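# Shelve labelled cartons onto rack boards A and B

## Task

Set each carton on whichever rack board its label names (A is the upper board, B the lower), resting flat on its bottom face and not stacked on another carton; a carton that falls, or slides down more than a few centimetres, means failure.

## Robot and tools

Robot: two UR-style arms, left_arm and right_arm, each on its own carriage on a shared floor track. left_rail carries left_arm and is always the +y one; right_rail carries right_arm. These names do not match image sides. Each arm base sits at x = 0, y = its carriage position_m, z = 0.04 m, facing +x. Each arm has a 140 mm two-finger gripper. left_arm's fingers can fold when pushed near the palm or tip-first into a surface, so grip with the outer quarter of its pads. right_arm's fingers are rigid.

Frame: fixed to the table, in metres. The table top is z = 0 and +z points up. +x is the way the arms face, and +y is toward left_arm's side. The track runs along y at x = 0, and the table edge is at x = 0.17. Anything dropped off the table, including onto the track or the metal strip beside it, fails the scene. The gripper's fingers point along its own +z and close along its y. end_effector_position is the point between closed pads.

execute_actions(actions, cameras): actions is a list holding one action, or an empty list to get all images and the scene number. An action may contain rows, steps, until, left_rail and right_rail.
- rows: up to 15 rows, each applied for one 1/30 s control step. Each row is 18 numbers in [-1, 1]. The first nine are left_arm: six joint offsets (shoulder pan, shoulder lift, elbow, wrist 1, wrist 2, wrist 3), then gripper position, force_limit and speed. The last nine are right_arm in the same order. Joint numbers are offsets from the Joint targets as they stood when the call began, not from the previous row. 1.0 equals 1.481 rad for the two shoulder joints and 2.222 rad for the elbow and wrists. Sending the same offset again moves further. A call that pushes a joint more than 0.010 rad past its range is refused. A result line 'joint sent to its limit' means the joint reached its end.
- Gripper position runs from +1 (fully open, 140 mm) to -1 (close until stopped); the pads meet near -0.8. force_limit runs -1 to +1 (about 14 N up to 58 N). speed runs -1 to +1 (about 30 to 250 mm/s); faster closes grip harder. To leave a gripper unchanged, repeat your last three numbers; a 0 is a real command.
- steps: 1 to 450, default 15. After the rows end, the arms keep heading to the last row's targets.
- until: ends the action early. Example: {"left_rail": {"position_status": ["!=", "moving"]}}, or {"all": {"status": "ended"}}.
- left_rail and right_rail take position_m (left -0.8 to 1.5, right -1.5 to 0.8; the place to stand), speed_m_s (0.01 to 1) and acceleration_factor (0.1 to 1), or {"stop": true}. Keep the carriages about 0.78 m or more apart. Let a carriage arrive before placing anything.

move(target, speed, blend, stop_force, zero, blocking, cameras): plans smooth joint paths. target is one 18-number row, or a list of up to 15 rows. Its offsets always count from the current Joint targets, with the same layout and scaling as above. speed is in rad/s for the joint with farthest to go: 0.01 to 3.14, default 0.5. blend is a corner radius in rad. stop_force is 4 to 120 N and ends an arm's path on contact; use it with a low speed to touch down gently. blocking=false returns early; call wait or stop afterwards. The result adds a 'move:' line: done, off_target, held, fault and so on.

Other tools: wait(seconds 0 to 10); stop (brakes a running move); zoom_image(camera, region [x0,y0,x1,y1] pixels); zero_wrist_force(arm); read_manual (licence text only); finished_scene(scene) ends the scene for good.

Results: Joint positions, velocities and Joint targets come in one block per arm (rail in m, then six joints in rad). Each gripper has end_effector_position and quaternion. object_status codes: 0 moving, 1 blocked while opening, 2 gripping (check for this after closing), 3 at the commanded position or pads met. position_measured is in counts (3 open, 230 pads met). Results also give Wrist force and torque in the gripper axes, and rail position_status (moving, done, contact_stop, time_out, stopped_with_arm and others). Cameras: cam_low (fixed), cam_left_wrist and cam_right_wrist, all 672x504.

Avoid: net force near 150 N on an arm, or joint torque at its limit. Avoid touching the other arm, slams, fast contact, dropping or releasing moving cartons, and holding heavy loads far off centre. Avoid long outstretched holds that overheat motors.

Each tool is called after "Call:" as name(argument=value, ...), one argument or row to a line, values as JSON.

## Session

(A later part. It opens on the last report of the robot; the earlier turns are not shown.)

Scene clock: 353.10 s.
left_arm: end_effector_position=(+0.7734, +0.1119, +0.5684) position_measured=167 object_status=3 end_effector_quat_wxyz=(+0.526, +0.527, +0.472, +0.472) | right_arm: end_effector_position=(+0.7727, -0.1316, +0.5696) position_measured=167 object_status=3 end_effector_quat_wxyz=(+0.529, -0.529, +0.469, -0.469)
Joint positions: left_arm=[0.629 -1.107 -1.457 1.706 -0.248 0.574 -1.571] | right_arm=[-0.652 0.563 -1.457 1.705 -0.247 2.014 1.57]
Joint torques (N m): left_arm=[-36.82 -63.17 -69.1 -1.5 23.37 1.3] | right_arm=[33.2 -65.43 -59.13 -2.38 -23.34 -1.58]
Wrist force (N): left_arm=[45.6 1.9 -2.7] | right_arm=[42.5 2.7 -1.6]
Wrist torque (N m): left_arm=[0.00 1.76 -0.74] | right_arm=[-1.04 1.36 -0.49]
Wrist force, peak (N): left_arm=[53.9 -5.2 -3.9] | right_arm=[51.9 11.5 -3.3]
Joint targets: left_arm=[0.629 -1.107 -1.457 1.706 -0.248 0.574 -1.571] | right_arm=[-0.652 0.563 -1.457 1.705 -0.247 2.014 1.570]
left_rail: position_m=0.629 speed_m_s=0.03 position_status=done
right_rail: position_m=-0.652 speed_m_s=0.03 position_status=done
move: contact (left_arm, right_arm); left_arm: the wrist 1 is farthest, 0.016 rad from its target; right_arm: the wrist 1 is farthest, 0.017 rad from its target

Call:
move(
  target=[0,0.0003,0.0013,-0.0016,0,0,-0.3,-1,0,0,0.0003,0.0017,-0.002,0,0,-0.3,-1,0],
  speed=0.03,
)

Call:
execute_actions(
  actions=[
    {"left_rail":{"position_m":0.652,"speed_m_s":0.025},"right_rail":{"position_m":-0.675,"speed_m_s":0.025},"steps":120,"until":{"all":{"status":"ended"}}},
  ],
)

Call:
move(
  target=[
    [-0.051,-0.0486,-0.0068,0.0396,-0.034,0,-0.3,-1,0,0.0309,-0.0486,-0.0068,0.0396,0.0206,0,-0.3,-1,0],
    [-0.1479,-0.1063,0.0329,0.0375,-0.0986,0,-0.3,-1,0,0.0928,-0.1063,0.0329,0.0375,0.0618,0,-0.3,-1,0],
    [-0.2642,-0.1554,0.0614,0.0425,-0.1761,0,-0.3,-1,0,0.1739,-0.1554,0.0614,0.0425,0.1159,0,-0.3,-1,0],
    [-0.6466,-0.07,0.239,-0.193,-0.431,0,-0.3,-1,0,0.5164,-0.07,0.239,-0.193,0.3442,0,-0.3,-1,0],
  ],
  speed=0.35,
  blend=0.015,
)

Call:
execute_actions(
  actions=[
    {"left_rail":{"position_m":1.14,"speed_m_s":0.2,"acceleration_factor":0.2},"right_rail":{"position_m":-0.25,"speed_m_s":0.2,"acceleration_factor":0.2},"steps":300,"until":{"all":{"status":"ended"}}},
  ],
  cameras=["all"],
)

Scene clock: 366.90 s.
left_arm: end_effector_position=(+0.7733, +0.1120, +0.5668) position_measured=167 object_status=3 end_effector_quat_wxyz=(+0.527, +0.527, +0.472, +0.472) | right_arm: end_effector_position=(+0.7724, -0.1318, +0.5677) position_measured=167 object_status=3 end_effector_quat_wxyz=(+0.529, -0.529, +0.469, -0.469)
Joint positions: left_arm=[0.629 -1.107 -1.456 1.709 -0.251 0.574 -1.571] | right_arm=[-0.652 0.563 -1.457 1.708 -0.252 2.014 1.57]
Joint torques (N m): left_arm=[-40.75 -2.8 -27.51 -2.94 23.74 1.79] | right_arm=[34.44 -17.81 -23.76 -2.23 -23.15 -1.51]
Wrist force (N): left_arm=[46.1 26.6 3.0] | right_arm=[41.5 -21.5 -2.3]
Wrist torque (N m): left_arm=[-0.71 1.89 -1.00] | right_arm=[-0.47 1.31 -0.35]
Wrist force, peak (N): left_arm=[46.1 26.6 3.0] | right_arm=[41.5 -21.5 -2.3]
Joint targets: left_arm=[0.629 -1.107 -1.456 1.709 -0.251 0.574 -1.571] | right_arm=[-0.652 0.563 -1.457 1.708 -0.252 2.014 1.570]
left_rail: position_m=0.629 speed_m_s=0.03 position_status=done
right_rail: position_m=-0.652 speed_m_s=0.03 position_status=done
move: done

Scene clock: 368.23 s.
left_arm: end_effector_position=(+0.7733, +0.1353, +0.5665) position_measured=167 object_status=3 end_effector_quat_wxyz=(+0.526, +0.527, +0.472, +0.472) | right_arm: end_effector_position=(+0.7724, -0.1546, +0.5673) position_measured=167 object_status=3 end_effector_quat_wxyz=(+0.529, -0.529, +0.469, -0.469)
Joint positions: left_arm=[0.652 -1.107 -1.456 1.709 -0.251 0.574 -1.571] | right_arm=[-0.675 0.563 -1.457 1.708 -0.252 2.014 1.57]
Joint torques (N m): left_arm=[11.26 -81.14 -60.91 0.12 -1.5 1.89] | right_arm=[-15.21 -71.9 -51.04 -2.23 2.94 -1.49]
Wrist force (N): left_arm=[0.0 -0.3 0.1] | right_arm=[0.4 1.8 -3.8]
Wrist torque (N m): left_arm=[-0.01 0.12 -0.28] | right_arm=[-0.24 -0.32 -0.40]
Wrist force, peak (N): left_arm=[46.0 26.7 2.6] | right_arm=[42.2 -21.8 -4.1]
Joint targets: left_arm=[0.652 -1.107 -1.456 1.709 -0.251 0.574 -1.571] | right_arm=[-0.675 0.563 -1.457 1.708 -0.252 2.014 1.570]
Tool commands: left_gripper/position=-0.3 left_gripper/force_limit=-1.0 left_gripper/speed=+0.0 right_gripper/position=-0.3 right_gripper/force_limit=-1.0 right_gripper/speed=+0.0
left_rail: position_m=0.652 speed_m_s=0.02 position_status=done
right_rail: position_m=-0.675 speed_m_s=0.02 position_status=done

Scene clock: 371.60 s.
left_arm: end_effector_position=(+0.2782, +0.1348, +0.3542) position_measured=167 object_status=3 end_effector_quat_wxyz=(+0.527, +0.527, +0.472, +0.472) | right_arm: end_effector_position=(+0.2779, -0.1543, +0.3549) position_measured=167 object_status=3 end_effector_quat_wxyz=(+0.529, -0.529, +0.469, -0.469)
Joint positions: left_arm=[0.652 -2.064 -1.56 2.24 -0.68 -0.384 -1.571] | right_arm=[-0.675 1.327 -1.561 2.239 -0.68 2.778 1.57]
Joint torques (N m): left_arm=[-15.14 -16.29 -24.78 -0.75 -2.8 1.37] | right_arm=[13.06 -25.45 -25 -4.95 3.51 -1.6]
Wrist force (N): left_arm=[0.0 -0.2 0.3] | right_arm=[0.6 1.7 -3.8]
Wrist torque (N m): left_arm=[-0.01 0.13 -0.28] | right_arm=[-0.28 -0.26 -0.39]
Wrist force, peak (N): left_arm=[0.6 -2.7 2.3] | right_arm=[1.2 3.8 -5.8]
Joint targets: left_arm=[0.652 -2.064 -1.560 2.240 -0.680 -0.384 -1.571] | right_arm=[-0.675 1.328 -1.561 2.239 -0.680 2.779 1.570]
left_rail: position_m=0.652 speed_m_s=0.02 position_status=done
right_rail: position_m=-0.675 speed_m_s=0.02 position_status=done
move: done

Scene clock: 375.77 s.
left_arm: end_effector_position=(+0.2781, +0.6228, +0.3541) position_measured=167 object_status=3 end_effector_quat_wxyz=(+0.527, +0.527, +0.472, +0.472) | right_arm: end_effector_position=(+0.2778, +0.2707, +0.3548) position_measured=167 object_status=3 end_effector_quat_wxyz=(+0.529, -0.529, +0.469, -0.469)
Joint positions: left_arm=[1.14 -2.064 -1.56 2.24 -0.68 -0.384 -1.571] | right_arm=[-0.25 1.328 -1.56 2.239 -0.68 2.779 1.57]
Joint torques (N m): left_arm=[-10.16 -30.66 -32.54 -0.98 -0.66 1.5] | right_arm=[5.51 -33.4 -34.13 -4.18 2.05 -1.46]
Wrist force (N): left_arm=[0.5 -0.5 0.1] | right_arm=[0.5 1.8 -3.7]
Wrist torque (N m): left_arm=[-0.07 0.02 -0.28] | right_arm=[-0.24 -0.24 -0.38]
Wrist force, peak (N): left_arm=[0.5 -0.7 0.3] | right_arm=[0.8 2.0 -4.1]
Joint targets: left_arm=[1.140 -2.064 -1.560 2.240 -0.680 -0.384 -1.571] | right_arm=[-0.250 1.328 -1.561 2.239 -0.680 2.779 1.570]
Tool commands: left_gripper/position=-0.3 left_gripper/force_limit=-1.0 left_gripper/speed=+0.0 right_gripper/position=-0.3 right_gripper/force_limit=-1.0 right_gripper/speed=+0.0
left_rail: position_m=1.140 speed_m_s=0.20 position_status=done
right_rail: position_m=-0.250 speed_m_s=0.20 position_status=done
camera_calibration:
cam_left_wrist: T_world_to_cam=[[-0.0180752, 0.000665286, 0.999836, -0.340416], [-0.439251, -0.898334, -0.00734312, 0.680518], [0.898183, -0.439312, 0.0165298, 0.200737], [0, 0, 0, 1]] pos_world=[0.112467, 0.699745, 0.342039]
cam_right_wrist: T_world_to_cam=[[-0.015028, 0.0216732, -0.999652, 0.35994], [-0.421213, 0.90659, 0.0259877, -0.135803], [0.906837, 0.421457, -0.00449521, -0.188242], [0, 0, 0, 1]] pos_world=[0.118912, 0.194652, 0.362498]

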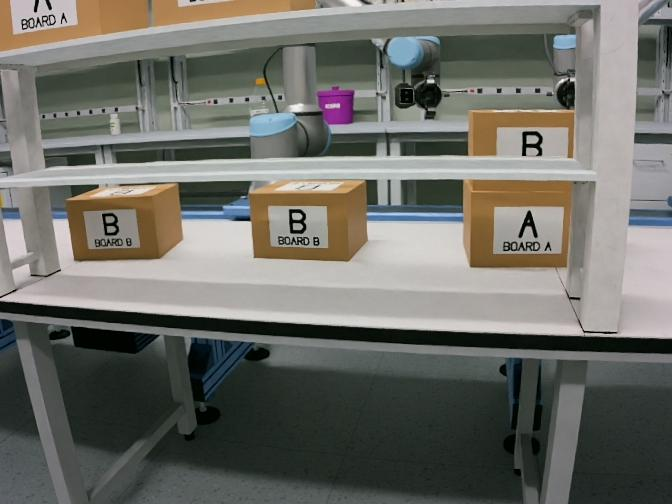

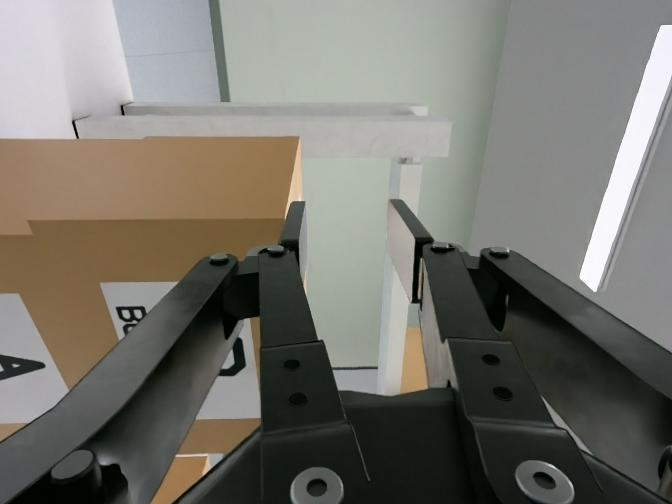

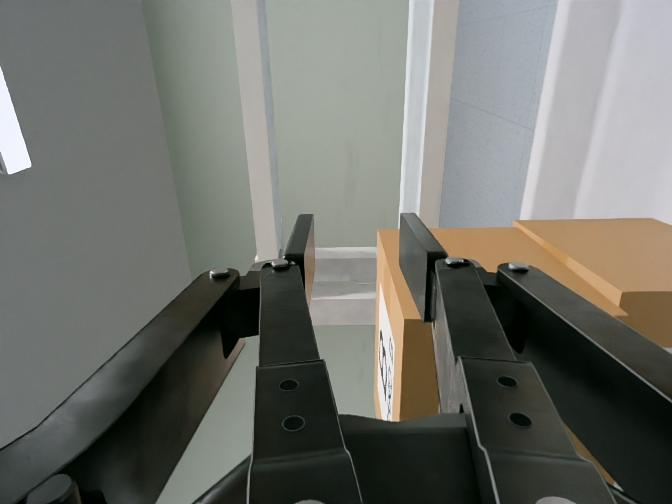

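Call:
execute_actions(
  actions=[
    {"left_rail":{"position_m":1.18,"speed_m_s":0.1},"steps":150,"until":{"all":{"status":"ended"}}},
  ],
)

Call:
move(
  target=[
    [0,0.1248,0.0385,-0.1217,0,0,-0.3,-1,0,0,0.1248,0.039,-0.1217,0,0,-0.3,-1,0],
    [0.2147,0.1294,0.0342,-0.1204,0.1431,0,-0.3,-1,0,-0.2097,0.1294,0.0347,-0.1204,-0.1396,0,-0.3,-1,0],
  ],
  speed=0.3,
  blend=0.01,
)

Call:
execute_actions(
  actions=[
    {"left_rail":{"position_m":1.146,"speed_m_s":0.05},"right_rail":{"position_m":-0.175,"speed_m_s":0.05},"steps":150,"until":{"all":{"status":"ended"}}},
  ],
  cameras=["cam_left_wrist","cam_right_wrist"],
)

Scene clock: 390.60 s.
left_arm: end_effector_position=(+0.2781, +0.6628, +0.3541) position_measured=167 object_status=3 end_effector_quat_wxyz=(+0.527, +0.527, +0.472, +0.472) | right_arm: end_effector_position=(+0.2778, +0.2707, +0.3548) position_measured=167 object_status=3 end_effector_quat_wxyz=(+0.529, -0.529, +0.469, -0.469)
Joint positions: left_arm=[1.18 -2.064 -1.56 2.24 -0.68 -0.384 -1.571] | right_arm=[-0.25 1.328 -1.56 2.239 -0.68 2.779 1.57]
Joint torques (N m): left_arm=[-8.52 -46.26 -39.7 -0.92 1.02 0.84] | right_arm=[0.67 -45.96 -39.9 -3.3 0.6 -1.84]
Wrist force (N): left_arm=[0.2 -0.4 -0.1] | right_arm=[0.4 1.9 -3.8]
Wrist torque (N m): left_arm=[-0.03 0.08 -0.28] | right_arm=[-0.24 -0.22 -0.38]
Wrist force, peak (N): left_arm=[0.1 -0.9 0.3] | right_arm=[0.6 2.0 -4.1]
Joint targets: left_arm=[1.180 -2.064 -1.560 2.240 -0.680 -0.384 -1.571] | right_arm=[-0.250 1.328 -1.561 2.239 -0.680 2.779 1.570]
Tool commands: left_gripper/position=-0.3 left_gripper/force_limit=-1.0 left_gripper/speed=+0.0 right_gripper/position=-0.3 right_gripper/force_limit=-1.0 right_gripper/speed=+0.0
left_rail: position_m=1.180 speed_m_s=0.10 position_status=done
right_rail: position_m=-0.250 speed_m_s=0.20 position_status=done

Scene clock: 393.10 s.
left_arm: end_effector_position=(+0.4301, +0.6624, +0.2369) position_measured=167 object_status=3 end_effector_quat_wxyz=(+0.527, +0.527, +0.472, +0.472) | right_arm: end_effector_position=(+0.4300, +0.2704, +0.2370) position_measured=167 object_status=3 end_effector_quat_wxyz=(+0.529, -0.529, +0.469, -0.469)
Joint positions: left_arm=[1.18 -1.747 -1.368 2.316 -0.948 -0.066 -1.571] | right_arm=[-0.25 1.017 -1.369 2.317 -0.948 2.469 1.57]
Joint torques (N m): left_arm=[11.55 -27.64 -38.62 3.46 2.72 1.66] | right_arm=[-12.71 -35.83 -33.76 1.38 -3.44 -1.58]
Wrist force (N): left_arm=[-0.1 -0.3 0.1] | right_arm=[0.2 1.1 -3.9]
Wrist torque (N m): left_arm=[-0.03 0.14 -0.29] | right_arm=[-0.39 -0.24 -0.35]
Wrist force, peak (N): left_arm=[-0.1 -1.9 -1.5] | right_arm=[0.1 2.6 -4.7]
Joint targets: left_arm=[1.180 -1.746 -1.368 2.316 -0.948 -0.066 -1.571] | right_arm=[-0.250 1.017 -1.369 2.317 -0.948 2.468 1.570]
left_rail: position_m=1.180 speed_m_s=0.10 position_status=done
right_rail: position_m=-0.250 speed_m_s=0.20 position_status=done
move: done

Scene clock: 395.20 s.
left_arm: end_effector_position=(+0.4302, +0.6284, +0.2369) position_measured=167 object_status=3 end_effector_quat_wxyz=(+0.527, +0.527, +0.472, +0.472) | right_arm: end_effector_position=(+0.4301, +0.3454, +0.2370) position_measured=167 object_status=3 end_effector_quat_wxyz=(+0.529, -0.529, +0.469, -0.469)
Joint positions: left_arm=[1.146 -1.746 -1.368 2.316 -0.948 -0.066 -1.571] | right_arm=[-0.175 1.017 -1.369 2.317 -0.948 2.468 1.57]
Joint torques (N m): left_arm=[14.44 -29.86 -36.39 2.85 2.06 1.41] | right_arm=[-13.31 -36.08 -28.86 0.35 -2.35 -1.69]
Wrist force (N): left_arm=[0.2 -0.6 0.0] | right_arm=[0.4 1.4 -3.8]
Wrist torque (N m): left_arm=[-0.07 0.07 -0.29] | right_arm=[-0.35 -0.28 -0.36]
Wrist force, peak (N): left_arm=[0.2 -0.9 0.0] | right_arm=[0.2 1.1 -4.2]
Joint targets: left_arm=[1.146 -1.746 -1.368 2.316 -0.948 -0.066 -1.571] | right_arm=[-0.175 1.017 -1.369 2.317 -0.948 2.468 1.570]
Tool commands: left_gripper/position=-0.3 left_gripper/force_limit=-1.0 left_gripper/speed=+0.0 right_gripper/position=-0.3 right_gripper/force_limit=-1.0 right_gripper/speed=+0.0
left_rail: position_m=1.146 speed_m_s=0.05 position_status=done
right_rail: position_m=-0.175 speed_m_s=0.05 position_status=done
camera_calibration:
cam_left_wrist: T_world_to_cam=[[-0.0182525, 0.000528095, 0.999833, -0.220346], [-0.439205, -0.898355, -0.00754345, 0.751412], [0.898201, -0.43927, 0.0166292, 0.0685094], [0, 0, 0, 1]] pos_world=[0.264467, 0.705245, 0.224839]
cam_right_wrist: T_world_to_cam=[[-0.0152383, 0.0204797, -0.999674, 0.243428], [-0.420797, 0.906811, 0.0249916, -0.136334], [0.907027, 0.42104, -0.0052005, -0.358173], [0, 0, 0, 1]] pos_world=[0.271213, 0.269449, 0.244894]
Images, in order (width x height): cam_left_wrist 672x504, cam_right_wrist 672x504.

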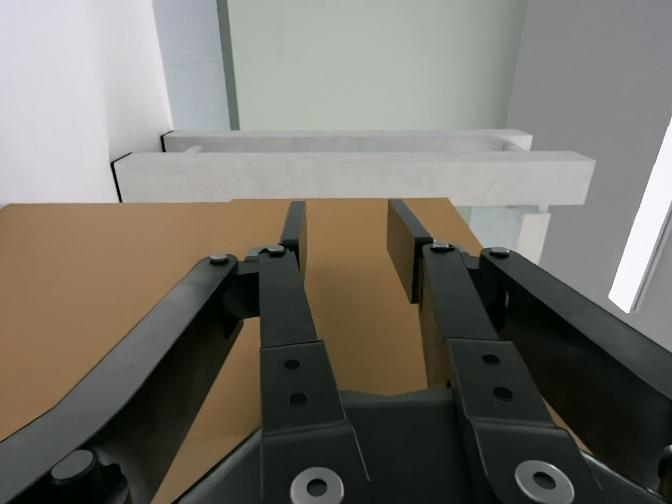

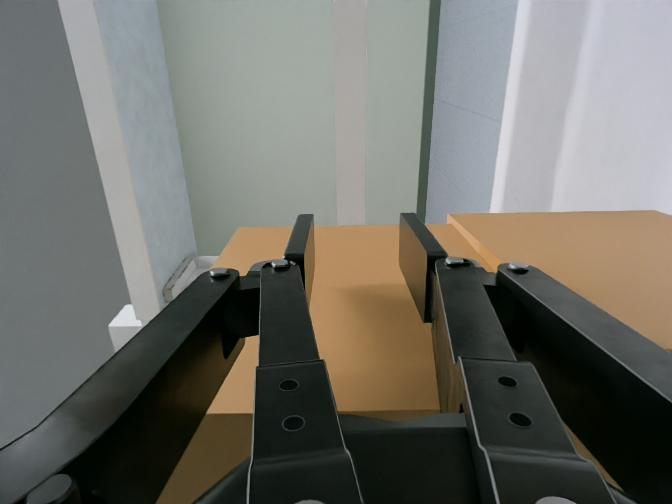

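Call:
execute_actions(
  actions=[
    {"left_rail":{"position_m":1.135,"speed_m_s":0.03},"right_rail":{"position_m":-0.165,"speed_m_s":0.03},"steps":150,"until":{"all":{"status":"ended"}}},
  ],
)

Call:
execute_actions(
  actions=[
    {"left_rail":{"position_m":1.133},"right_rail":{"position_m":-0.163},"steps":150,"until":{"all":{"status":"ended"}}},
  ],
)

Scene clock: 400.20 s.
left_arm: end_effector_position=(+0.4302, +0.6174, +0.2369) position_measured=167 object_status=3 end_effector_quat_wxyz=(+0.527, +0.527, +0.472, +0.472) | right_arm: end_effector_position=(+0.4301, +0.3554, +0.2370) position_measured=167 object_status=3 end_effector_quat_wxyz=(+0.529, -0.529, +0.469, -0.469)
Joint positions: left_arm=[1.135 -1.746 -1.368 2.316 -0.948 -0.066 -1.571] | right_arm=[-0.165 1.017 -1.369 2.317 -0.948 2.468 1.57]
Joint torques (N m): left_arm=[8.52 -37.68 -28.62 1.48 0.71 1.37] | right_arm=[-11.85 -40.19 -18.02 -1.54 -1.28 -1.54]
Wrist force (N): left_arm=[6.8 0.5 -1.3] | right_arm=[0.0 1.3 -4.0]
Wrist torque (N m): left_arm=[0.01 0.36 -0.13] | right_arm=[-0.35 -0.20 -0.35]
Wrist force, peak (N): left_arm=[7.0 -0.2 -1.6] | right_arm=[0.3 1.5 -4.1]
Joint targets: left_arm=[1.135 -1.746 -1.368 2.316 -0.948 -0.066 -1.571] | right_arm=[-0.165 1.017 -1.369 2.317 -0.948 2.468 1.570]
Tool commands: left_gripper/position=-0.3 left_gripper/force_limit=-1.0 left_gripper/speed=+0.0 right_gripper/position=-0.3 right_gripper/force_limit=-1.0 right_gripper/speed=+0.0
left_rail: position_m=1.135 speed_m_s=0.03 position_status=done
right_rail: position_m=-0.165 speed_m_s=0.03 position_status=done

Scene clock: 400.67 s.
left_arm: end_effector_position=(+0.4302, +0.6154, +0.2369) position_measured=167 object_status=3 end_effector_quat_wxyz=(+0.527, +0.527, +0.472, +0.472) | right_arm: end_effector_position=(+0.4301, +0.3573, +0.2370) position_measured=167 object_status=3 end_effector_quat_wxyz=(+0.529, -0.529, +0.469, -0.469)
Joint positions: left_arm=[1.133 -1.746 -1.368 2.316 -0.948 -0.066 -1.571] | right_arm=[-0.163 1.017 -1.369 2.317 -0.948 2.468 1.57]
Joint torques (N m): left_arm=[8.53 -38.82 -28.75 1.3 1.26 1.33] | right_arm=[-4.62 -38.54 -27.56 -1.72 -1.3 -1.87]
Wrist force (N): left_arm=[13.8 -5.3 -1.8] | right_arm=[21.4 -6.4 -8.1]
Wrist torque (N m): left_arm=[0.15 0.59 -0.32] | right_arm=[-0.11 0.12 -0.26]
Wrist force, peak (N): left_arm=[14.0 -5.2 -1.9] | right_arm=[21.4 -6.4 -8.1]
Joint targets: left_arm=[1.133 -1.746 -1.368 2.316 -0.948 -0.066 -1.571] | right_arm=[-0.163 1.017 -1.369 2.317 -0.948 2.468 1.570]
Tool commands: left_gripper/position=-0.3 left_gripper/force_limit=-1.0 left_gripper/speed=+0.0 right_gripper/position=-0.3 right_gripper/force_limit=-1.0 right_gripper/speed=+0.0
left_rail: position_m=1.133 speed_m_s=0.03 position_status=done
right_rail: position_m=-0.163 speed_m_s=0.03 position_status=done

Call:
execute_actions(
  actions=[
    {"left_rail":{"position_m":1.1313},"right_rail":{"position_m":-0.1613},"steps":150,"until":{"all":{"status":"ended"}}},
  ],
)

Scene clock: 403.50 s.
left_arm: end_effector_position=(+0.4302, +0.6138, +0.2369) position_measured=167 object_status=3 end_effector_quat_wxyz=(+0.527, +0.527, +0.472, +0.472) | right_arm: end_effector_position=(+0.4301, +0.3590, +0.2370) position_measured=167 object_status=3 end_effector_quat_wxyz=(+0.529, -0.529, +0.469, -0.469)
Joint positions: left_arm=[1.131 -1.746 -1.368 2.316 -0.948 -0.066 -1.571] | right_arm=[-0.161 1.017 -1.369 2.317 -0.948 2.469 1.57]
Joint torques (N m): left_arm=[-15.77 -45.05 -48.94 -0.99 7.66 1.2] | right_arm=[18.01 -42.96 -39.78 -3.17 -7.79 -1.68]
Wrist force (N): left_arm=[35.1 -3.1 -5.6] | right_arm=[40.8 -12.8 -14.0]
Wrist torque (N m): left_arm=[0.06 1.38 -0.56] | right_arm=[0.02 0.49 -0.15]
Wrist force, peak (N): left_arm=[35.7 -2.3 -5.6] | right_arm=[40.8 -12.8 -14.0]
Joint targets: left_arm=[1.131 -1.746 -1.368 2.316 -0.948 -0.066 -1.571] | right_arm=[-0.161 1.017 -1.369 2.317 -0.948 2.468 1.570]
Tool commands: left_gripper/position=-0.3 left_gripper/force_limit=-1.0 left_gripper/speed=+0.0 right_gripper/position=-0.3 right_gripper/force_limit=-1.0 right_gripper/speed=+0.0
left_rail: position_m=1.131 speed_m_s=0.03 position_status=done
right_rail: position_m=-0.161 speed_m_s=0.03 position_status=done

Slightly more, then lift to z .255.

Call:
execute_actions(
  actions=[
    {"left_rail":{"position_m":1.1303},"right_rail":{"position_m":-0.1603},"steps":150,"until":{"all":{"status":"ended"}}},
  ],
)

Call:
move(
  target=[0,-0.0214,-0.0045,0.0188,0,0,-0.3,-1,0,0,-0.0214,-0.0045,0.0188,0,0,-0.3,-1,0],
  speed=0.05,
  cameras=["cam_low"],
)

Scene clock: 407.47 s.
left_arm: end_effector_position=(+0.4302, +0.6127, +0.2369) position_measured=167 object_status=3 end_effector_quat_wxyz=(+0.527, +0.527, +0.472, +0.472) | right_arm: end_effector_position=(+0.4301, +0.3601, +0.2370) position_measured=167 object_status=3 end_effector_quat_wxyz=(+0.529, -0.529, +0.469, -0.469)
Joint positions: left_arm=[1.13 -1.746 -1.368 2.316 -0.948 -0.066 -1.571] | right_arm=[-0.16 1.017 -1.369 2.317 -0.948 2.468 1.57]
Joint torques (N m): left_arm=[-27.32 -52.83 -61.69 -4.19 15.07 1.47] | right_arm=[22.23 -42.63 -39.97 -4.87 -20.86 -1.62]
Wrist force (N): left_arm=[51.4 -3.0 -6.9] | right_arm=[55.6 -17.9 -17.5]
Wrist torque (N m): left_arm=[-0.01 1.92 -0.63] | right_arm=[0.18 0.77 -0.07]
Wrist force, peak (N): left_arm=[51.7 -2.2 -6.9] | right_arm=[55.6 -17.9 -17.5]
Joint targets: left_arm=[1.130 -1.746 -1.368 2.316 -0.948 -0.066 -1.571] | right_arm=[-0.160 1.017 -1.369 2.317 -0.948 2.468 1.570]
Tool commands: left_gripper/position=-0.3 left_gripper/force_limit=-1.0 left_gripper/speed=+0.0 right_gripper/position=-0.3 right_gripper/force_limit=-1.0 right_gripper/speed=+0.0
left_rail: position_m=1.130 speed_m_s=0.03 position_status=done
right_rail: position_m=-0.160 speed_m_s=0.03 position_status=done

Scene clock: 408.67 s.
left_arm: end_effector_position=(+0.4302, +0.6127, +0.2548) position_measured=167 object_status=3 end_effector_quat_wxyz=(+0.527, +0.527, +0.472, +0.472) | right_arm: end_effector_position=(+0.4301, +0.3601, +0.2548) position_measured=167 object_status=3 end_effector_quat_wxyz=(+0.529, -0.529, +0.469, -0.469)
Joint positions: left_arm=[1.13 -1.746 -1.4 2.306 -0.906 -0.066 -1.571] | right_arm=[-0.16 1.017 -1.4 2.307 -0.906 2.468 1.57]
Joint torques (N m): left_arm=[-26.68 -64.92 -73.11 -1.01 17.75 1.7] | right_arm=[21.18 -65.59 -60.75 -2.87 -21.06 -1.6]
Wrist force (N): left_arm=[47.9 -10.1 -3.8] | right_arm=[48.8 10.0 -9.1]
Wrist torque (N m): left_arm=[0.38 1.75 -0.36] | right_arm=[-0.43 0.81 -0.11]
Wrist force, peak (N): left_arm=[51.9 -2.2 -6.7] | right_arm=[55.5 -18.7 -16.9]
Joint targets: left_arm=[1.130 -1.746 -1.400 2.306 -0.906 -0.066 -1.571] | right_arm=[-0.160 1.017 -1.401 2.307 -0.906 2.468 1.570]
left_rail: position_m=1.130 speed_m_s=0.03 position_status=done
right_rail: position_m=-0.160 speed_m_s=0.03 position_status=done
move: done
Images, in order (width x height): cam_low 672x504.

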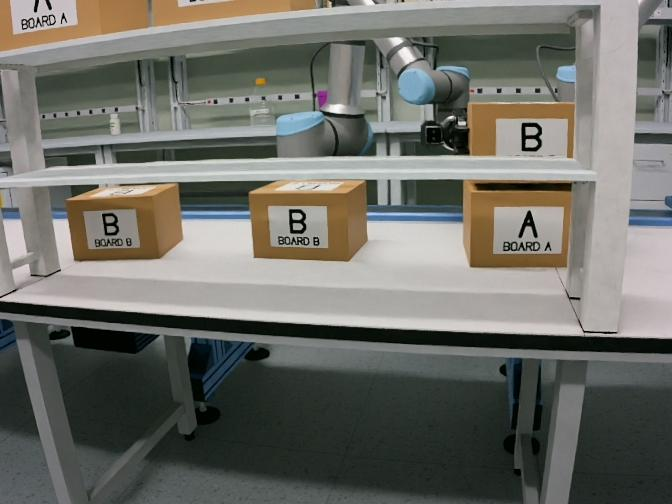

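Call:
move(
  target=[
    [0,-0.0551,-0.0152,0.0519,0,0,-0.3,-1,0,0,-0.0551,-0.0152,0.0519,0,0,-0.3,-1,0],
    [0,-0.1023,-0.0342,0.1023,0,0,-0.3,-1,0,0,-0.1023,-0.0342,0.1023,0,0,-0.3,-1,0],
  ],
  speed=0.1,
  blend=0.005,
)

Call:
execute_actions(
  actions=[
    {"left_rail":{"position_m":0.98,"speed_m_s":0.06,"acceleration_factor":0.1},"right_rail":{"position_m":-0.3106,"speed_m_s":0.06,"acceleration_factor":0.1},"steps":300,"until":{"all":{"status":"ended"}}},
  ],
)

Call:
move(
  target=[
    [0.0436,0.0073,-0.0052,0.0003,0.029,0,-0.3,-1,0,-0.0368,0.0073,-0.0052,0.0003,-0.0245,0,-0.3,-1,0],
    [0.1065,0.0219,-0.0155,0.0005,0.071,0,-0.3,-1,0,-0.0873,0.0219,-0.0155,0.0005,-0.0581,0,-0.3,-1,0],
    [0.1677,0.0397,-0.0284,0.0017,0.1118,0,-0.3,-1,0,-0.1335,0.0397,-0.0284,0.0017,-0.0889,0,-0.3,-1,0],
    [0.2276,0.0611,-0.0445,0.0036,0.1517,0,-0.3,-1,0,-0.1761,0.0611,-0.0445,0.0036,-0.1173,0,-0.3,-1,0],
    [0.284,0.0848,-0.0632,0.0064,0.1894,0,-0.3,-1,0,-0.2146,0.0848,-0.0632,0.0064,-0.1429,0,-0.3,-1,0],
    [0.3341,0.1095,-0.0832,0.01,0.2228,0,-0.3,-1,0,-0.2471,0.1095,-0.0832,0.01,-0.1646,0,-0.3,-1,0],
    [0.3809,0.1355,-0.1052,0.0146,0.2539,0,-0.3,-1,0,-0.2764,0.1355,-0.1052,0.0146,-0.1842,0,-0.3,-1,0],
    [0.4017,0.1484,-0.1164,0.0173,0.2678,0,-0.3,-1,0,-0.2892,0.1484,-0.1164,0.0173,-0.1927,0,-0.3,-1,0],
    [0.4316,0.168,-0.1338,0.0216,0.2877,0,-0.3,-1,0,-0.307,0.168,-0.1338,0.0216,-0.2046,0,-0.3,-1,0],
  ],
  speed=0.12,
  blend=0.005,
  cameras=["cam_low"],
)

Call:
move(
  target=[0,0.032,0.0157,-0.037,0,0,-0.3,-1,0,0,0.032,0.0157,-0.037,0,0,-0.3,-1,0],
  speed=0.03,
  stop_force=10,
)

Scene clock: 430.73 s.
left_arm: end_effector_position=(+0.4302, +0.6127, +0.3547) position_measured=167 object_status=3 end_effector_quat_wxyz=(+0.527, +0.527, +0.472, +0.472) | right_arm: end_effector_position=(+0.4301, +0.3601, +0.3547) position_measured=167 object_status=3 end_effector_quat_wxyz=(+0.529, -0.529, +0.469, -0.469)
Joint positions: left_arm=[1.13 -1.746 -1.551 2.23 -0.679 -0.066 -1.571] | right_arm=[-0.16 1.017 -1.552 2.231 -0.679 2.468 1.57]
Joint torques (N m): left_arm=[-26.79 -55.94 -77.59 -0.88 24.97 1.53] | right_arm=[28.81 -54.56 -65.74 -3.01 -21.09 -1.55]
Wrist force (N): left_arm=[49.2 -9.4 -3.8] | right_arm=[49.9 10.0 -9.6]
Wrist torque (N m): left_arm=[0.38 1.81 -0.33] | right_arm=[-0.29 0.81 -0.09]
Wrist force, peak (N): left_arm=[58.8 -9.8 -4.2] | right_arm=[59.9 10.4 -10.9]
Joint targets: left_arm=[1.130 -1.746 -1.552 2.230 -0.679 -0.066 -1.571] | right_arm=[-0.160 1.017 -1.552 2.231 -0.679 2.468 1.570]
left_rail: position_m=1.130 speed_m_s=0.03 position_status=done
right_rail: position_m=-0.160 speed_m_s=0.03 position_status=done
move: done

Scene clock: 434.37 s.
left_arm: end_effector_position=(+0.4302, +0.4624, +0.3548) position_measured=167 object_status=3 end_effector_quat_wxyz=(+0.527, +0.527, +0.472, +0.472) | right_arm: end_effector_position=(+0.4301, +0.2098, +0.3548) position_measured=167 object_status=3 end_effector_quat_wxyz=(+0.529, -0.529, +0.469, -0.469)
Joint positions: left_arm=[0.98 -1.746 -1.552 2.23 -0.679 -0.066 -1.571] | right_arm=[-0.311 1.017 -1.552 2.231 -0.679 2.468 1.57]
Joint torques (N m): left_arm=[-27.33 -54.71 -74.66 -1.19 20.93 1.64] | right_arm=[32.99 -49.13 -56.74 -3.07 -20.8 -1.47]
Wrist force (N): left_arm=[49.6 -10.1 -3.8] | right_arm=[50.8 10.3 -9.8]
Wrist torque (N m): left_arm=[0.37 1.81 -0.33] | right_arm=[-0.34 0.76 -0.09]
Wrist force, peak (N): left_arm=[52.3 -9.9 -4.0] | right_arm=[52.6 10.3 -9.8]
Joint targets: left_arm=[0.980 -1.746 -1.552 2.230 -0.679 -0.066 -1.571] | right_arm=[-0.311 1.017 -1.552 2.231 -0.679 2.468 1.570]
Tool commands: left_gripper/position=-0.3 left_gripper/force_limit=-1.0 left_gripper/speed=+0.0 right_gripper/position=-0.3 right_gripper/force_limit=-1.0 right_gripper/speed=+0.0
left_rail: position_m=0.980 speed_m_s=0.06 position_status=done
right_rail: position_m=-0.311 speed_m_s=0.06 position_status=done

Scene clock: 440.13 s.
left_arm: end_effector_position=(+0.7734, +0.4622, +0.3551) position_measured=167 object_status=3 end_effector_quat_wxyz=(+0.527, +0.526, +0.472, +0.472) | right_arm: end_effector_position=(+0.7731, +0.2098, +0.3553) position_measured=167 object_status=3 end_effector_quat_wxyz=(+0.529, -0.529, +0.469, -0.470)
Joint positions: left_arm=[0.98 -1.107 -1.303 1.933 -0.631 0.573 -1.571] | right_arm=[-0.311 0.562 -1.303 1.933 -0.631 2.014 1.57]
Joint torques (N m): left_arm=[-23.89 -50.89 -78.58 -2.91 25.59 1.18] | right_arm=[20.29 -55.96 -61.48 -3.53 -24.94 -1.67]
Wrist force (N): left_arm=[47.0 -7.4 -3.5] | right_arm=[48.4 11.2 -8.1]
Wrist torque (N m): left_arm=[0.31 1.68 -0.42] | right_arm=[-0.56 0.50 -0.51]
Wrist force, peak (N): left_arm=[56.7 -9.3 -4.3] | right_arm=[58.4 11.0 -10.2]
Joint targets: left_arm=[0.980 -1.107 -1.303 1.933 -0.631 0.573 -1.571] | right_arm=[-0.311 0.562 -1.303 1.933 -0.631 2.014 1.570]
left_rail: position_m=0.980 speed_m_s=0.06 position_status=done
right_rail: position_m=-0.311 speed_m_s=0.06 position_status=done
move: done
Images, in order (width x height): cam_low 672x504.

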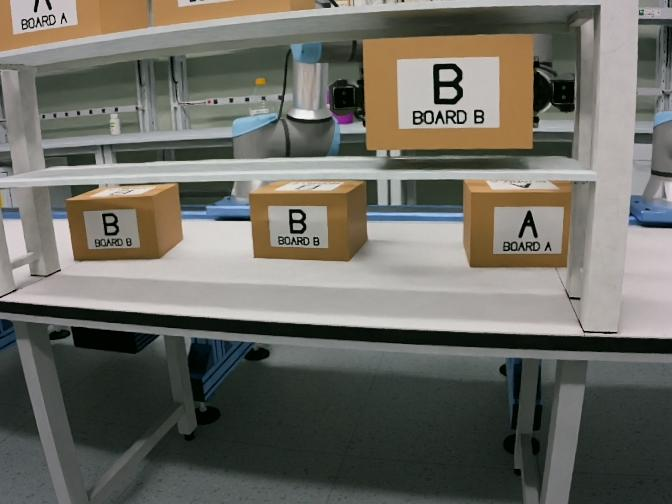

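Scene clock: 443.47 s.
left_arm: end_effector_position=(+0.7732, +0.4628, +0.3227) position_measured=167 object_status=3 end_effector_quat_wxyz=(+0.527, +0.526, +0.472, +0.472) | right_arm: end_effector_position=(+0.7727, +0.2095, +0.3227) position_measured=167 object_status=3 end_effector_quat_wxyz=(+0.529, -0.529, +0.469, -0.470)
Joint positions: left_arm=[0.98 -1.107 -1.269 1.958 -0.69 0.574 -1.571] | right_arm=[-0.311 0.562 -1.269 1.958 -0.69 2.014 1.57]
Joint torques (N m): left_arm=[-29.93 -86.11 -69.62 -1.9 21.52 1.52] | right_arm=[20.74 -81.57 -54.53 -2.4 -21.1 -1.7]
Wrist force (N): left_arm=[40.4 -2.8 -1.6] | right_arm=[43.4 5.1 -5.9]
Wrist torque (N m): left_arm=[0.28 1.57 -0.46] | right_arm=[-0.74 0.46 -0.38]
Wrist force, peak (N): left_arm=[47.0 -8.5 -3.8] | right_arm=[48.5 11.5 -8.7]
Joint targets: left_arm=[0.980 -1.107 -1.269 1.958 -0.690 0.574 -1.571] | right_arm=[-0.311 0.562 -1.269 1.958 -0.690 2.014 1.570]
left_rail: position_m=0.980 speed_m_s=0.06 position_status=done
right_rail: position_m=-0.311 speed_m_s=0.06 position_status=done
move: contact (left_arm, right_arm); left_arm: the wrist 1 is farthest, 0.023 rad from its target; right_arm: the wrist 1 is farthest, 0.023 rad from its target

Call:
move(
  target=[0,0.0012,0.0006,-0.0014,0,0,-0.3,-1,0,0,0.0012,0.0006,-0.0014,0,0,-0.3,-1,0],
  speed=0.03,
)

Call:
execute_actions(
  actions=[
    {"left_rail":{"position_m":1.002,"speed_m_s":0.025},"right_rail":{"position_m":-0.333,"speed_m_s":0.025},"steps":120,"until":{"all":{"status":"ended"}}},
  ],
)

Call:
move(
  target=[
    [-0.051,-0.0478,0.0212,0.0107,-0.034,0,-0.3,-1,0,0.0303,-0.0478,0.0212,0.0107,0.0202,0,-0.3,-1,0],
    [-0.1479,-0.0978,0.0634,0.0018,-0.0986,0,-0.3,-1,0,0.0921,-0.0978,0.0634,0.0018,0.0614,0,-0.3,-1,0],
    [-0.2642,-0.1423,0.0983,-0.0035,-0.1761,0,-0.3,-1,0,0.1732,-0.1423,0.0983,-0.0035,0.1154,0,-0.3,-1,0],
    [-0.6466,-0.095,0.1605,-0.0972,-0.431,0,-0.3,-1,0,0.5157,-0.095,0.1605,-0.0972,0.3437,0,-0.3,-1,0],
  ],
  speed=0.35,
  blend=0.012,
)

Call:
execute_actions(
  actions=[
    {"left_rail":{"position_m":0.7,"speed_m_s":0.2,"acceleration_factor":0.2},"right_rail":{"position_m":-0.68,"speed_m_s":0.2,"acceleration_factor":0.2},"steps":300,"until":{"all":{"status":"ended"}}},
  ],
  cameras=["all"],
)

Scene clock: 459.77 s.
left_arm: end_effector_position=(+0.7732, +0.4629, +0.3212) position_measured=167 object_status=3 end_effector_quat_wxyz=(+0.527, +0.526, +0.472, +0.472) | right_arm: end_effector_position=(+0.7726, +0.2095, +0.3213) position_measured=167 object_status=3 end_effector_quat_wxyz=(+0.529, -0.529, +0.469, -0.470)
Joint positions: left_arm=[0.98 -1.107 -1.267 1.959 -0.693 0.574 -1.571] | right_arm=[-0.311 0.562 -1.267 1.96 -0.693 2.014 1.57]
Joint torques (N m): left_arm=[-41.51 -23.34 -34.32 -4.38 21.07 1.64] | right_arm=[20.33 -34.44 -25.39 -3.9 -21.21 -1.38]
Wrist force (N): left_arm=[46.9 21.2 1.7] | right_arm=[44.6 -18.3 -15.1]
Wrist torque (N m): left_arm=[-0.42 1.84 -0.80] | right_arm=[-0.28 0.36 -0.27]
Wrist force, peak (N): left_arm=[46.9 21.2 1.7] | right_arm=[44.6 -18.3 -15.1]
Joint targets: left_arm=[0.980 -1.107 -1.267 1.959 -0.693 0.574 -1.571] | right_arm=[-0.311 0.562 -1.267 1.960 -0.693 2.014 1.570]
left_rail: position_m=0.980 speed_m_s=0.06 position_status=done
right_rail: position_m=-0.311 speed_m_s=0.06 position_status=done
move: done

Scene clock: 461.27 s.
left_arm: end_effector_position=(+0.7732, +0.4849, +0.3210) position_measured=167 object_status=3 end_effector_quat_wxyz=(+0.527, +0.526, +0.472, +0.472) | right_arm: end_effector_position=(+0.7726, +0.1871, +0.3210) position_measured=167 object_status=3 end_effector_quat_wxyz=(+0.529, -0.529, +0.469, -0.470)
Joint positions: left_arm=[1.002 -1.107 -1.267 1.959 -0.693 0.574 -1.571] | right_arm=[-0.333 0.562 -1.267 1.96 -0.693 2.014 1.57]
Joint torques (N m): left_arm=[11 -89.78 -28.62 0.48 -2.18 1.36] | right_arm=[-13.47 -79.99 -36.58 0.91 3.26 -1.55]
Wrist force (N): left_arm=[0.0 0.1 0.5] | right_arm=[4.0 -2.6 -3.3]
Wrist torque (N m): left_arm=[0.08 0.14 -0.27] | right_arm=[-1.21 -1.08 -0.39]
Wrist force, peak (N): left_arm=[46.8 22.3 1.4] | right_arm=[44.9 -18.6 -15.2]
Joint targets: left_arm=[1.002 -1.107 -1.267 1.959 -0.693 0.574 -1.571] | right_arm=[-0.333 0.562 -1.267 1.960 -0.693 2.014 1.570]
Tool commands: left_gripper/position=-0.3 left_gripper/force_limit=-1.0 left_gripper/speed=+0.0 right_gripper/position=-0.3 right_gripper/force_limit=-1.0 right_gripper/speed=+0.0
left_rail: position_m=1.002 speed_m_s=0.02 position_status=done
right_rail: position_m=-0.333 speed_m_s=0.02 position_status=done

Scene clock: 464.60 s.
left_arm: end_effector_position=(+0.2779, +0.4846, +0.2548) position_measured=167 object_status=3 end_effector_quat_wxyz=(+0.527, +0.526, +0.472, +0.471) | right_arm: end_effector_position=(+0.2785, +0.1873, +0.2550) position_measured=167 object_status=3 end_effector_quat_wxyz=(+0.529, -0.529, +0.469, -0.469)
Joint positions: left_arm=[1.002 -2.065 -1.408 2.315 -0.909 -0.384 -1.571] | right_arm=[-0.333 1.326 -1.408 2.316 -0.909 2.777 1.57]
Joint torques (N m): left_arm=[-13.85 -23.91 -17.62 -1.04 -2.56 1.7] | right_arm=[14.24 -31.42 -17.69 -4.82 3.21 -1.78]
Wrist force (N): left_arm=[-0.2 -0.6 0.1] | right_arm=[3.2 -2.8 -3.0]
Wrist torque (N m): left_arm=[-0.08 0.14 -0.29] | right_arm=[-1.29 -0.87 -0.41]
Wrist force, peak (N): left_arm=[-1.6 -2.2 -2.2] | right_arm=[4.1 -3.5 -3.8]
Joint targets: left_arm=[1.002 -2.065 -1.408 2.315 -0.909 -0.384 -1.571] | right_arm=[-0.333 1.326 -1.408 2.316 -0.909 2.777 1.570]
left_rail: position_m=1.002 speed_m_s=0.02 position_status=done
right_rail: position_m=-0.333 speed_m_s=0.02 position_status=done
move: done

Scene clock: 468.07 s.
left_arm: end_effector_position=(+0.2778, +0.1826, +0.2548) position_measured=167 object_status=3 end_effector_quat_wxyz=(+0.527, +0.526, +0.472, +0.471) | right_arm: end_effector_position=(+0.2784, -0.1597, +0.2549) position_measured=167 object_status=3 end_effector_quat_wxyz=(+0.529, -0.529, +0.469, -0.469)
Joint positions: left_arm=[0.7 -2.065 -1.408 2.315 -0.909 -0.384 -1.571] | right_arm=[-0.68 1.326 -1.408 2.316 -0.909 2.777 1.57]
Joint torques (N m): left_arm=[-11.2 -30.37 -35.54 -0.62 -0.74 1.28] | right_arm=[8.6 -48.5 -25.85 -1.87 2.33 -1.69]
Wrist force (N): left_arm=[-0.2 -1.0 -0.1] | right_arm=[3.3 -2.8 -3.0]
Wrist torque (N m): left_arm=[-0.17 0.15 -0.29] | right_arm=[-1.28 -0.89 -0.40]
Wrist force, peak (N): left_arm=[-0.2 -1.0 -0.1] | right_arm=[3.7 -3.0 -3.1]
Joint targets: left_arm=[0.700 -2.065 -1.408 2.315 -0.909 -0.384 -1.571] | right_arm=[-0.680 1.326 -1.408 2.316 -0.909 2.777 1.570]
Tool commands: left_gripper/position=-0.3 left_gripper/force_limit=-1.0 left_gripper/speed=+0.0 right_gripper/position=-0.3 right_gripper/force_limit=-1.0 right_gripper/speed=+0.0
left_rail: position_m=0.700 speed_m_s=0.20 position_status=done
right_rail: position_m=-0.680 speed_m_s=0.20 position_status=done
camera_calibration:
cam_left_wrist: T_world_to_cam=[[-0.0178075, 0.0012011, 0.999841, -0.241018], [-0.439346, -0.898292, -0.00674579, 0.283931], [0.898141, -0.439396, 0.016524, 0.00933681], [0, 0, 0, 1]] pos_world=[0.112066, 0.259445, 0.24274]
cam_right_wrist: T_world_to_cam=[[-0.0151687, 0.0212817, -0.999658, 0.269434], [-0.420884, 0.90675, 0.0256902, 0.257179], [0.906987, 0.42113, -0.00479708, -0.00803008], [0, 0, 0, 1]] pos_world=[0.119613, -0.23555, 0.262696]

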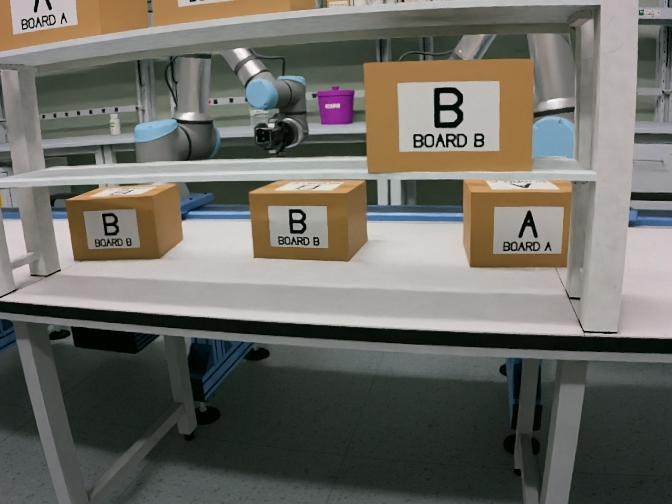

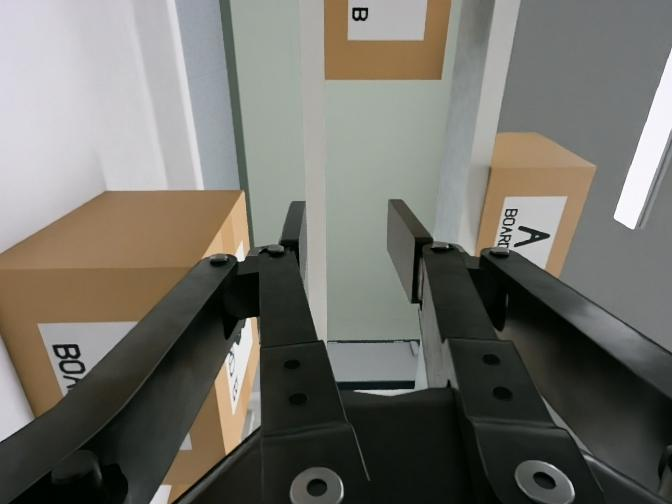

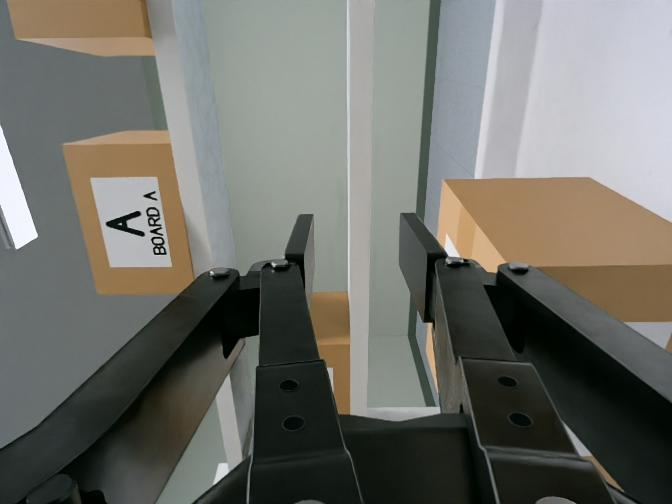

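Call:
move(
  target=[
    [0,0.204,0.0212,-0.1571,0,0,-0.3,-1,0,0,0.204,0.0212,-0.1571,0,0,-0.3,-1,0],
    [0.2154,0.2065,0.0167,-0.1543,0.1436,0,-0.3,-1,0,-0.2086,0.2065,0.0167,-0.1543,-0.139,0,-0.3,-1,0],
  ],
  speed=0.3,
  blend=0.01,
)

Call:
execute_actions(
  actions=[
    {"left_rail":{"position_m":0.656,"speed_m_s":0.05},"right_rail":{"position_m":-0.66,"speed_m_s":0.05},"steps":150,"until":{"all":{"status":"ended"}}},
  ],
  cameras=["cam_left_wrist","cam_right_wrist"],
)

Call:
execute_actions(
  actions=[
    {"left_rail":{"position_m":0.649,"speed_m_s":0.03},"right_rail":{"position_m":-0.653,"speed_m_s":0.03},"steps":150,"until":{"all":{"status":"ended"}}},
  ],
)

Scene clock: 482.67 s.
left_arm: end_effector_position=(+0.4304, +0.1824, +0.1048) position_measured=167 object_status=3 end_effector_quat_wxyz=(+0.527, +0.526, +0.472, +0.471) | right_arm: end_effector_position=(+0.4299, -0.1596, +0.1051) position_measured=167 object_status=3 end_effector_quat_wxyz=(+0.529, -0.529, +0.469, -0.469)
Joint positions: left_arm=[0.7 -1.746 -1.102 2.353 -1.252 -0.065 -1.571] | right_arm=[-0.68 1.017 -1.102 2.353 -1.252 2.469 1.57]
Joint torques (N m): left_arm=[13.43 -37.82 -26.23 3.54 1.75 1.12] | right_arm=[-14.57 -44.07 -22.01 1.72 -2.46 -1.72]
Wrist force (N): left_arm=[0.0 -0.2 0.1] | right_arm=[3.2 -2.7 -3.6]
Wrist torque (N m): left_arm=[0.01 0.13 -0.29] | right_arm=[-1.30 -0.91 -0.37]
Wrist force, peak (N): left_arm=[-0.5 -1.6 -1.7] | right_arm=[5.6 -2.2 -3.9]
Joint targets: left_arm=[0.700 -1.746 -1.102 2.353 -1.252 -0.065 -1.571] | right_arm=[-0.680 1.017 -1.102 2.353 -1.252 2.469 1.570]
left_rail: position_m=0.700 speed_m_s=0.20 position_status=done
right_rail: position_m=-0.680 speed_m_s=0.20 position_status=done
move: done

Scene clock: 484.13 s.
left_arm: end_effector_position=(+0.4305, +0.1385, +0.1048) position_measured=167 object_status=3 end_effector_quat_wxyz=(+0.527, +0.526, +0.472, +0.471) | right_arm: end_effector_position=(+0.4300, -0.1397, +0.1051) position_measured=167 object_status=3 end_effector_quat_wxyz=(+0.529, -0.529, +0.469, -0.469)
Joint positions: left_arm=[0.656 -1.746 -1.102 2.353 -1.252 -0.065 -1.571] | right_arm=[-0.66 1.017 -1.102 2.353 -1.252 2.469 1.57]
Joint torques (N m): left_arm=[9.46 -37.78 -23.54 1.58 2.15 1.41] | right_arm=[-13.98 -47.13 -18.05 1.22 -2.5 -1.5]
Wrist force (N): left_arm=[0.0 -0.4 0.3] | right_arm=[3.2 -2.7 -4.0]
Wrist torque (N m): left_arm=[-0.02 0.13 -0.28] | right_arm=[-1.31 -0.90 -0.37]
Wrist force, peak (N): left_arm=[0.6 -0.4 0.5] | right_arm=[3.7 -2.8 -3.8]
Joint targets: left_arm=[0.656 -1.746 -1.102 2.353 -1.252 -0.065 -1.571] | right_arm=[-0.660 1.017 -1.102 2.353 -1.252 2.469 1.570]
Tool commands: left_gripper/position=-0.3 left_gripper/force_limit=-1.0 left_gripper/speed=+0.0 right_gripper/position=-0.3 right_gripper/force_limit=-1.0 right_gripper/speed=+0.0
left_rail: position_m=0.656 speed_m_s=0.05 position_status=done
right_rail: position_m=-0.660 speed_m_s=0.05 position_status=done
camera_calibration:
cam_left_wrist: T_world_to_cam=[[-0.018031, 0.00120092, 0.999837, -0.0882097], [-0.439343, -0.898294, -0.00684411, 0.310401], [0.898139, -0.439394, 0.0167247, -0.144727], [0, 0, 0, 1]] pos_world=[0.264766, 0.215345, 0.0927402]
cam_right_wrist: T_world_to_cam=[[-0.0148575, 0.0210947, -0.999667, 0.121334], [-0.420726, 0.906833, 0.0253888, 0.306669], [0.907066, 0.420963, -0.0045982, -0.154661], [0, 0, 0, 1]] pos_world=[0.271114, -0.215551, 0.112797]
Images, in order (width x height): cam_left_wrist 672x504, cam_right_wrist 672x504.

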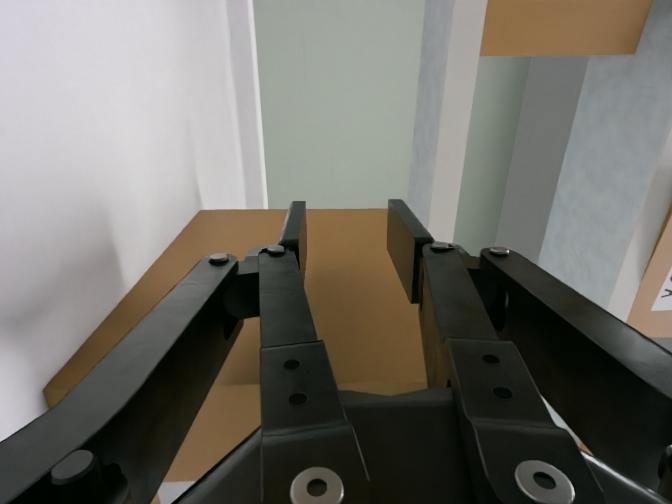

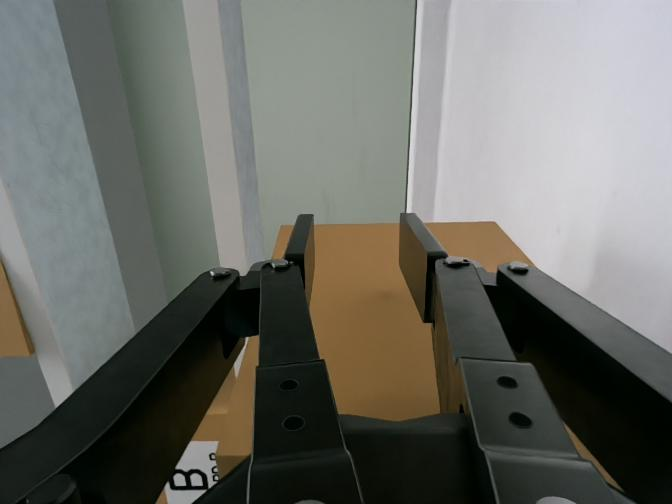

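Scene clock: 484.83 s.
left_arm: end_effector_position=(+0.4305, +0.1315, +0.1048) position_measured=167 object_status=3 end_effector_quat_wxyz=(+0.527, +0.526, +0.472, +0.471) | right_arm: end_effector_position=(+0.4300, -0.1327, +0.1051) position_measured=167 object_status=3 end_effector_quat_wxyz=(+0.529, -0.529, +0.469, -0.469)
Joint positions: left_arm=[0.649 -1.746 -1.102 2.353 -1.252 -0.065 -1.571] | right_arm=[-0.653 1.017 -1.102 2.353 -1.252 2.469 1.57]
Joint torques (N m): left_arm=[15.22 -38.94 -23.11 0.39 1.76 1.65] | right_arm=[-13.7 -47.51 -15.47 0.98 -1.93 -1.58]
Wrist force (N): left_arm=[-0.2 -0.4 0.2] | right_arm=[3.3 -2.7 -3.9]
Wrist torque (N m): left_arm=[-0.02 0.17 -0.29] | right_arm=[-1.28 -0.93 -0.37]
Wrist force, peak (N): left_arm=[-0.6 -0.3 0.2] | right_arm=[3.5 -2.9 -4.0]
Joint targets: left_arm=[0.649 -1.746 -1.102 2.353 -1.252 -0.065 -1.571] | right_arm=[-0.653 1.017 -1.102 2.353 -1.252 2.469 1.570]
Tool commands: left_gripper/position=-0.3 left_gripper/force_limit=-1.0 left_gripper/speed=+0.0 right_gripper/position=-0.3 right_gripper/force_limit=-1.0 right_gripper/speed=+0.0
left_rail: position_m=0.649 speed_m_s=0.03 position_status=done
right_rail: position_m=-0.653 speed_m_s=0.03 position_status=done

Call:
execute_actions(
  actions=[
    {"left_rail":{"position_m":0.646},"right_rail":{"position_m":-0.65},"steps":150,"until":{"all":{"status":"ended"}}},
  ],
)

Call:
execute_actions(
  actions=[
    {"left_rail":{"position_m":0.6445},"right_rail":{"position_m":-0.6485},"steps":150,"until":{"all":{"status":"ended"}}},
  ],
)

Scene clock: 489.10 s.
left_arm: end_effector_position=(+0.4305, +0.1285, +0.1048) position_measured=167 object_status=3 end_effector_quat_wxyz=(+0.527, +0.526, +0.472, +0.471) | right_arm: end_effector_position=(+0.4300, -0.1297, +0.1051) position_measured=167 object_status=3 end_effector_quat_wxyz=(+0.529, -0.529, +0.469, -0.469)
Joint positions: left_arm=[0.646 -1.746 -1.102 2.353 -1.252 -0.065 -1.571] | right_arm=[-0.65 1.017 -1.102 2.353 -1.252 2.469 1.57]
Joint torques (N m): left_arm=[10.99 -43.22 -16.7 -0.53 0.99 1.42] | right_arm=[-12.86 -54.42 -7.03 0.24 -0.23 -1.68]
Wrist force (N): left_arm=[0.1 -0.4 0.1] | right_arm=[3.2 -2.7 -3.8]
Wrist torque (N m): left_arm=[-0.02 0.10 -0.29] | right_arm=[-1.32 -0.91 -0.37]
Wrist force, peak (N): left_arm=[-0.3 -0.8 0.3] | right_arm=[3.5 -3.1 -3.9]
Joint targets: left_arm=[0.646 -1.746 -1.102 2.353 -1.252 -0.065 -1.571] | right_arm=[-0.650 1.017 -1.102 2.353 -1.252 2.469 1.570]
Tool commands: left_gripper/position=-0.3 left_gripper/force_limit=-1.0 left_gripper/speed=+0.0 right_gripper/position=-0.3 right_gripper/force_limit=-1.0 right_gripper/speed=+0.0
left_rail: position_m=0.646 speed_m_s=0.03 position_status=done
right_rail: position_m=-0.650 speed_m_s=0.03 position_status=done

Scene clock: 489.53 s.
left_arm: end_effector_position=(+0.4305, +0.1270, +0.1048) position_measured=167 object_status=3 end_effector_quat_wxyz=(+0.527, +0.526, +0.472, +0.471) | right_arm: end_effector_position=(+0.4300, -0.1282, +0.1051) position_measured=167 object_status=3 end_effector_quat_wxyz=(+0.529, -0.529, +0.469, -0.469)
Joint positions: left_arm=[0.645 -1.746 -1.102 2.353 -1.252 -0.065 -1.571] | right_arm=[-0.649 1.017 -1.102 2.353 -1.252 2.469 1.57]
Joint torques (N m): left_arm=[10.05 -42.29 -15.5 -0.5 0.88 1.66] | right_arm=[-13.08 -54.18 -7.39 0.03 0.02 -1.5]
Wrist force (N): left_arm=[7.5 0.2 -1.8] | right_arm=[3.1 -3.0 -3.8]
Wrist torque (N m): left_arm=[-0.02 0.35 -0.11] | right_arm=[-1.35 -0.89 -0.37]
Wrist force, peak (N): left_arm=[7.5 0.2 -1.8] | right_arm=[3.5 -3.0 -3.7]
Joint targets: left_arm=[0.645 -1.746 -1.102 2.353 -1.252 -0.065 -1.571] | right_arm=[-0.648 1.017 -1.102 2.353 -1.252 2.469 1.570]
Tool commands: left_gripper/position=-0.3 left_gripper/force_limit=-1.0 left_gripper/speed=+0.0 right_gripper/position=-0.3 right_gripper/force_limit=-1.0 right_gripper/speed=+0.0
left_rail: position_m=0.645 speed_m_s=0.03 position_status=done
right_rail: position_m=-0.649 position_m_goal=-0.648 speed_m_s=0.03 position_status=done

Call:
execute_actions(
  actions=[
    {"left_rail":{"position_m":0.643},"right_rail":{"position_m":-0.646},"steps":150,"until":{"all":{"status":"ended"}}},
  ],
)

Scene clock: 492.20 s.
left_arm: end_effector_position=(+0.4305, +0.1255, +0.1048) position_measured=167 object_status=3 end_effector_quat_wxyz=(+0.527, +0.526, +0.472, +0.471) | right_arm: end_effector_position=(+0.4300, -0.1257, +0.1050) position_measured=167 object_status=3 end_effector_quat_wxyz=(+0.529, -0.529, +0.469, -0.469)
Joint positions: left_arm=[0.643 -1.746 -1.102 2.353 -1.252 -0.065 -1.571] | right_arm=[-0.646 1.017 -1.102 2.353 -1.252 2.469 1.57]
Joint torques (N m): left_arm=[1.99 -46.25 -12.31 -0.1 0.05 1.46] | right_arm=[-11.33 -61.14 -11.87 -0.48 1.27 -1.78]
Wrist force (N): left_arm=[8.8 -0.1 -1.6] | right_arm=[12.4 -5.6 -6.7]
Wrist torque (N m): left_arm=[-0.03 0.45 -0.07] | right_arm=[-1.29 -0.73 -0.35]
Wrist force, peak (N): left_arm=[9.0 0.8 -1.4] | right_arm=[12.4 -5.6 -6.7]
Joint targets: left_arm=[0.643 -1.746 -1.102 2.353 -1.252 -0.065 -1.571] | right_arm=[-0.646 1.017 -1.102 2.353 -1.252 2.469 1.570]
Tool commands: left_gripper/position=-0.3 left_gripper/force_limit=-1.0 left_gripper/speed=+0.0 right_gripper/position=-0.3 right_gripper/force_limit=-1.0 right_gripper/speed=+0.0
left_rail: position_m=0.643 speed_m_s=0.03 position_status=done
right_rail: position_m=-0.646 speed_m_s=0.03 position_status=done

Both touching; +3.5 mm each in two steps.

Call:
execute_actions(
  actions=[
    {"left_rail":{"position_m":0.6408},"right_rail":{"position_m":-0.6438},"steps":150,"until":{"all":{"status":"ended"}}},
  ],
)

Scene clock: 495.63 s.
left_arm: end_effector_position=(+0.4305, +0.1234, +0.1048) position_measured=167 object_status=3 end_effector_quat_wxyz=(+0.527, +0.526, +0.472, +0.471) | right_arm: end_effector_position=(+0.4300, -0.1235, +0.1051) position_measured=167 object_status=3 end_effector_quat_wxyz=(+0.529, -0.529, +0.469, -0.469)
Joint positions: left_arm=[0.641 -1.746 -1.102 2.353 -1.252 -0.065 -1.571] | right_arm=[-0.644 1.017 -1.102 2.353 -1.252 2.469 1.57]
Joint torques (N m): left_arm=[-9.76 -51.62 -24.45 -0.34 4.46 1.26] | right_arm=[-1.53 -66.21 -26.12 -1.1 -4.42 -1.48]
Wrist force (N): left_arm=[21.5 -4.6 -3.7] | right_arm=[28.8 -11.3 -8.4]
Wrist torque (N m): left_arm=[0.09 0.78 -0.49] | right_arm=[-1.02 -0.30 -0.27]
Wrist force, peak (N): left_arm=[21.5 -4.6 -3.7] | right_arm=[29.2 -11.0 -9.2]
Joint targets: left_arm=[0.641 -1.746 -1.102 2.353 -1.252 -0.065 -1.571] | right_arm=[-0.644 1.017 -1.102 2.353 -1.252 2.469 1.570]
Tool commands: left_gripper/position=-0.3 left_gripper/force_limit=-1.0 left_gripper/speed=+0.0 right_gripper/position=-0.3 right_gripper/force_limit=-1.0 right_gripper/speed=+0.0
left_rail: position_m=0.641 speed_m_s=0.03 position_status=done
right_rail: position_m=-0.644 speed_m_s=0.03 position_status=done


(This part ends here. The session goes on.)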